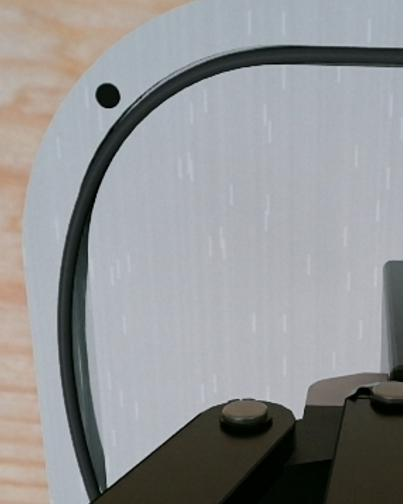

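Request:
move(
  target=[
    [-0.0370,-0.1403,-0.0767,0,0,0.3111,-1,-0.7,0,0,0,0,0,0,0,1,1,1],
    [-0.0370,-0.1403,-0.0922,0,0,0.3111,-1,-0.7,0,0,0,0,0,0,0,1,1,1],
  ],
  speed=[0.3,0.02],
  blend=[0.003,0],
)

Request:
move(
  target=[
    [0,0,0.0155,0,0,0,-1,-0.7,0,0,0,0,0,0,0,1,1,1],
    [0.0117,-0.0063,0.0155,0,0,0.0444,-1,-0.7,0,0,0,0,0,0,0,1,1,1],
    [0.0117,-0.0063,0,0,0,0.0444,-1,-0.7,0,0,0,0,0,0,0,1,1,1],
  ],
  speed=[0.06,0.08,0.02],
  blend=[0.003,0.003,0],
)

Request:
move(
  target=[
    [0,0,0.0155,0,0,0,-1,-0.7,0,0,0,0,0,0,0,1,1,1],
    [0.0130,-0.0043,0.0155,0,0,0.0444,-1,-0.7,0,0,0,0,0,0,0,1,1,1],
    [0.0130,-0.0043,0,0,0,0.0444,-1,-0.7,0,0,0,0,0,0,0,1,1,1],
  ],
  speed=[0.06,0.08,0.02],
  blend=[0.003,0.003,0],
)

Scene clock: 453.50 s.
left_arm: end_effector_position=(+0.3231, -0.2842, +0.0484) position_measured=233 object_status=3 end_effector_quat_wxyz=(+0.002, -0.480, +0.877, +0.002) | right_arm: end_effector_position=(+0.4357, -0.2514, +0.3810) position_measured=3 object_status=3 end_effector_quat_wxyz=(-0.049, +0.294, -0.628, +0.719)
Joint positions: left_arm=[-0.128 -0.04 -0.601 -2.625 -0.034 2.59 -0.132] | right_arm=[-0.361 -0.61 0.343 -2.905 -1.902 2.078 2.108]
Joint velocities: left_arm=[0 0 -0.002 0 -0.001 -0.001 -0.007] | right_arm=[within noise]
Joint torques (N m): left_arm=[2.06 -19.02 1.28 17.77 0.99 3.08 -0.27] | right_arm=[0.32 -8.96 -4.01 20.36 -1.35 -1.74 -0.04]
External joint torques (N m): left_arm=[2.12 2.46 0.79 -1.2 0.59 0.48 -0.27] | right_arm=[0.29 -0.85 -1.01 -0.99 -0.37 0.34 0.04]
Flange force (N): left_arm=[-1.7 -7.5 13.4] | right_arm=[8.8 -0.1 -1.1]
Wrist depth (mm): cam_left_wrist=[162 160 160 160 160 159 159 / 170 169 169 169 169 169 168 / 179 180 179 177 178 179 178 / 191 191 184 131 178 190 190 / 204 198 79 87 - 82 201 / - 64 76 - - 75 64 / - - - - - - -] | cam_right_wrist=[- - - 2245 1827 1891 1487 / - 1908 2200 1645 2369 1827 1908 / - 1796 1724 - 2836 2369 1633 / - 135 1738 - 2134 2034 1364 / - 125 1518 1724 1996 1996 107 / - - 1373 1291 - 1585 112 / - - - 1476 - 1418 -]
Hand target: left_arm +0.3227, -0.2827, +0.0462; +0.001, -0.484, +0.875, +0.004 | right_arm +0.4361, -0.2506, +0.3804; -0.049, +0.296, -0.628, +0.718
Off the commanded pose: left_arm 0.003 m, 0 deg | right_arm 0.001 m, 0 deg.
move: done

Scene clock: 455.83 s.
left_arm: end_effector_position=(+0.3294, -0.2866, +0.0484) position_measured=233 object_status=3 end_effector_quat_wxyz=(+0.001, -0.541, +0.841, +0.004) | right_arm: end_effector_position=(+0.4357, -0.2514, +0.3810) position_measured=3 object_status=3 end_effector_quat_wxyz=(-0.049, +0.294, -0.628, +0.719)
Joint positions: left_arm=[-0.118 -0.017 -0.603 -2.599 -0.009 2.578 -0.284] | right_arm=[-0.361 -0.61 0.343 -2.905 -1.902 2.078 2.108]
Joint velocities: left_arm=[-0.002 0 0 0 0.003 0.004 -0.007] | right_arm=[within noise]
Joint torques (N m): left_arm=[1.57 -19.23 0.94 17.84 0.9 3.6 -0.21] | right_arm=[0.32 -8.92 -4.05 20.39 -1.34 -1.76 -0.06]
External joint torques (N m): left_arm=[1.58 3 0.71 -1.23 0.5 1 -0.21] | right_arm=[0.31 -0.75 -1.03 -1.1 -0.36 0.34 0.02]
Flange force (N): left_arm=[0.0 -7.6 15.5] | right_arm=[8.7 0.1 -1.1]
Wrist depth (mm): cam_left_wrist=[160 160 160 159 160 160 160 / 169 169 169 169 168 169 168 / 179 179 180 177 176 179 179 / 191 188 182 147 178 191 191 / 197 187 79 87 - 81 201 / - 64 76 - - 75 64 / - - - - - - -] | cam_right_wrist=[- 2536 - - - 1724 1476 / - - - - 1996 2222 1811 / - - - - 2269 2395 1781 / 1427 135 1597 - - 150 1373 / - 125 - - - 1960 107 / - - - - - 1697 112 / - - - - 1427 1507 -]
Hand target: left_arm +0.3297, -0.2865, +0.0462; +0.001, -0.543, +0.840, +0.004 | right_arm +0.4361, -0.2506, +0.3804; -0.049, +0.296, -0.628, +0.718
Off the commanded pose: left_arm 0.002 m, 0 deg | right_arm 0.001 m, 0 deg.
move: done

Scene clock: 458.17 s.
left_arm: end_effector_position=(+0.3367, -0.2895, +0.0484) position_measured=233 object_status=3 end_effector_quat_wxyz=(+0.001, -0.598, +0.802, +0.004) | right_arm: end_effector_position=(+0.4357, -0.2514, +0.3810) position_measured=3 object_status=3 end_effector_quat_wxyz=(-0.049, +0.294, -0.628, +0.719)
Joint positions: left_arm=[-0.109 0.006 -0.602 -2.574 0.014 2.571 -0.433] | right_arm=[-0.361 -0.61 0.343 -2.905 -1.902 2.078 2.108]
Joint velocities: left_arm=[-0.001 0 -0.002 0.001 0 0 -0.006] | right_arm=[within noise]
Joint torques (N m): left_arm=[2.06 -19.83 1.2 17.99 1.05 3.77 -0.29] | right_arm=[0.34 -8.98 -4.08 20.37 -1.34 -1.76 -0.07]
External joint torques (N m): left_arm=[2.13 3.29 1.36 -1.22 0.63 1.15 -0.29] | right_arm=[0.31 -0.85 -1.08 -1.05 -0.36 0.32 0.01]
Flange force (N): left_arm=[0.5 -9.1 17.2] | right_arm=[9.1 -0.2 -1.3]
Wrist depth (mm): cam_left_wrist=[161 159 159 159 159 159 159 / 168 168 168 168 168 169 168 / 179 179 179 177 177 179 179 / 191 185 180 131 176 191 191 / 191 188 79 87 - 81 202 / - 64 76 - - 75 64 / - - - - - - -] | cam_right_wrist=[- - - 1827 - 1908 1409 / - - - - 2478 2200 1711 / 1796 1684 2053 - 2449 2369 1633 / - 135 1418 - - 1891 126 / - 126 - 1697 - 1960 107 / - - - 1291 - 1842 - / - - - 1275 1409 1447 -]
Hand target: left_arm +0.3375, -0.2891, +0.0462; +0.001, -0.601, +0.800, +0.004 | right_arm +0.4361, -0.2506, +0.3804; -0.049, +0.296, -0.628, +0.718
Off the commanded pose: left_arm 0.002 m, 0 deg | right_arm 0.001 m, 0 deg.
move: done


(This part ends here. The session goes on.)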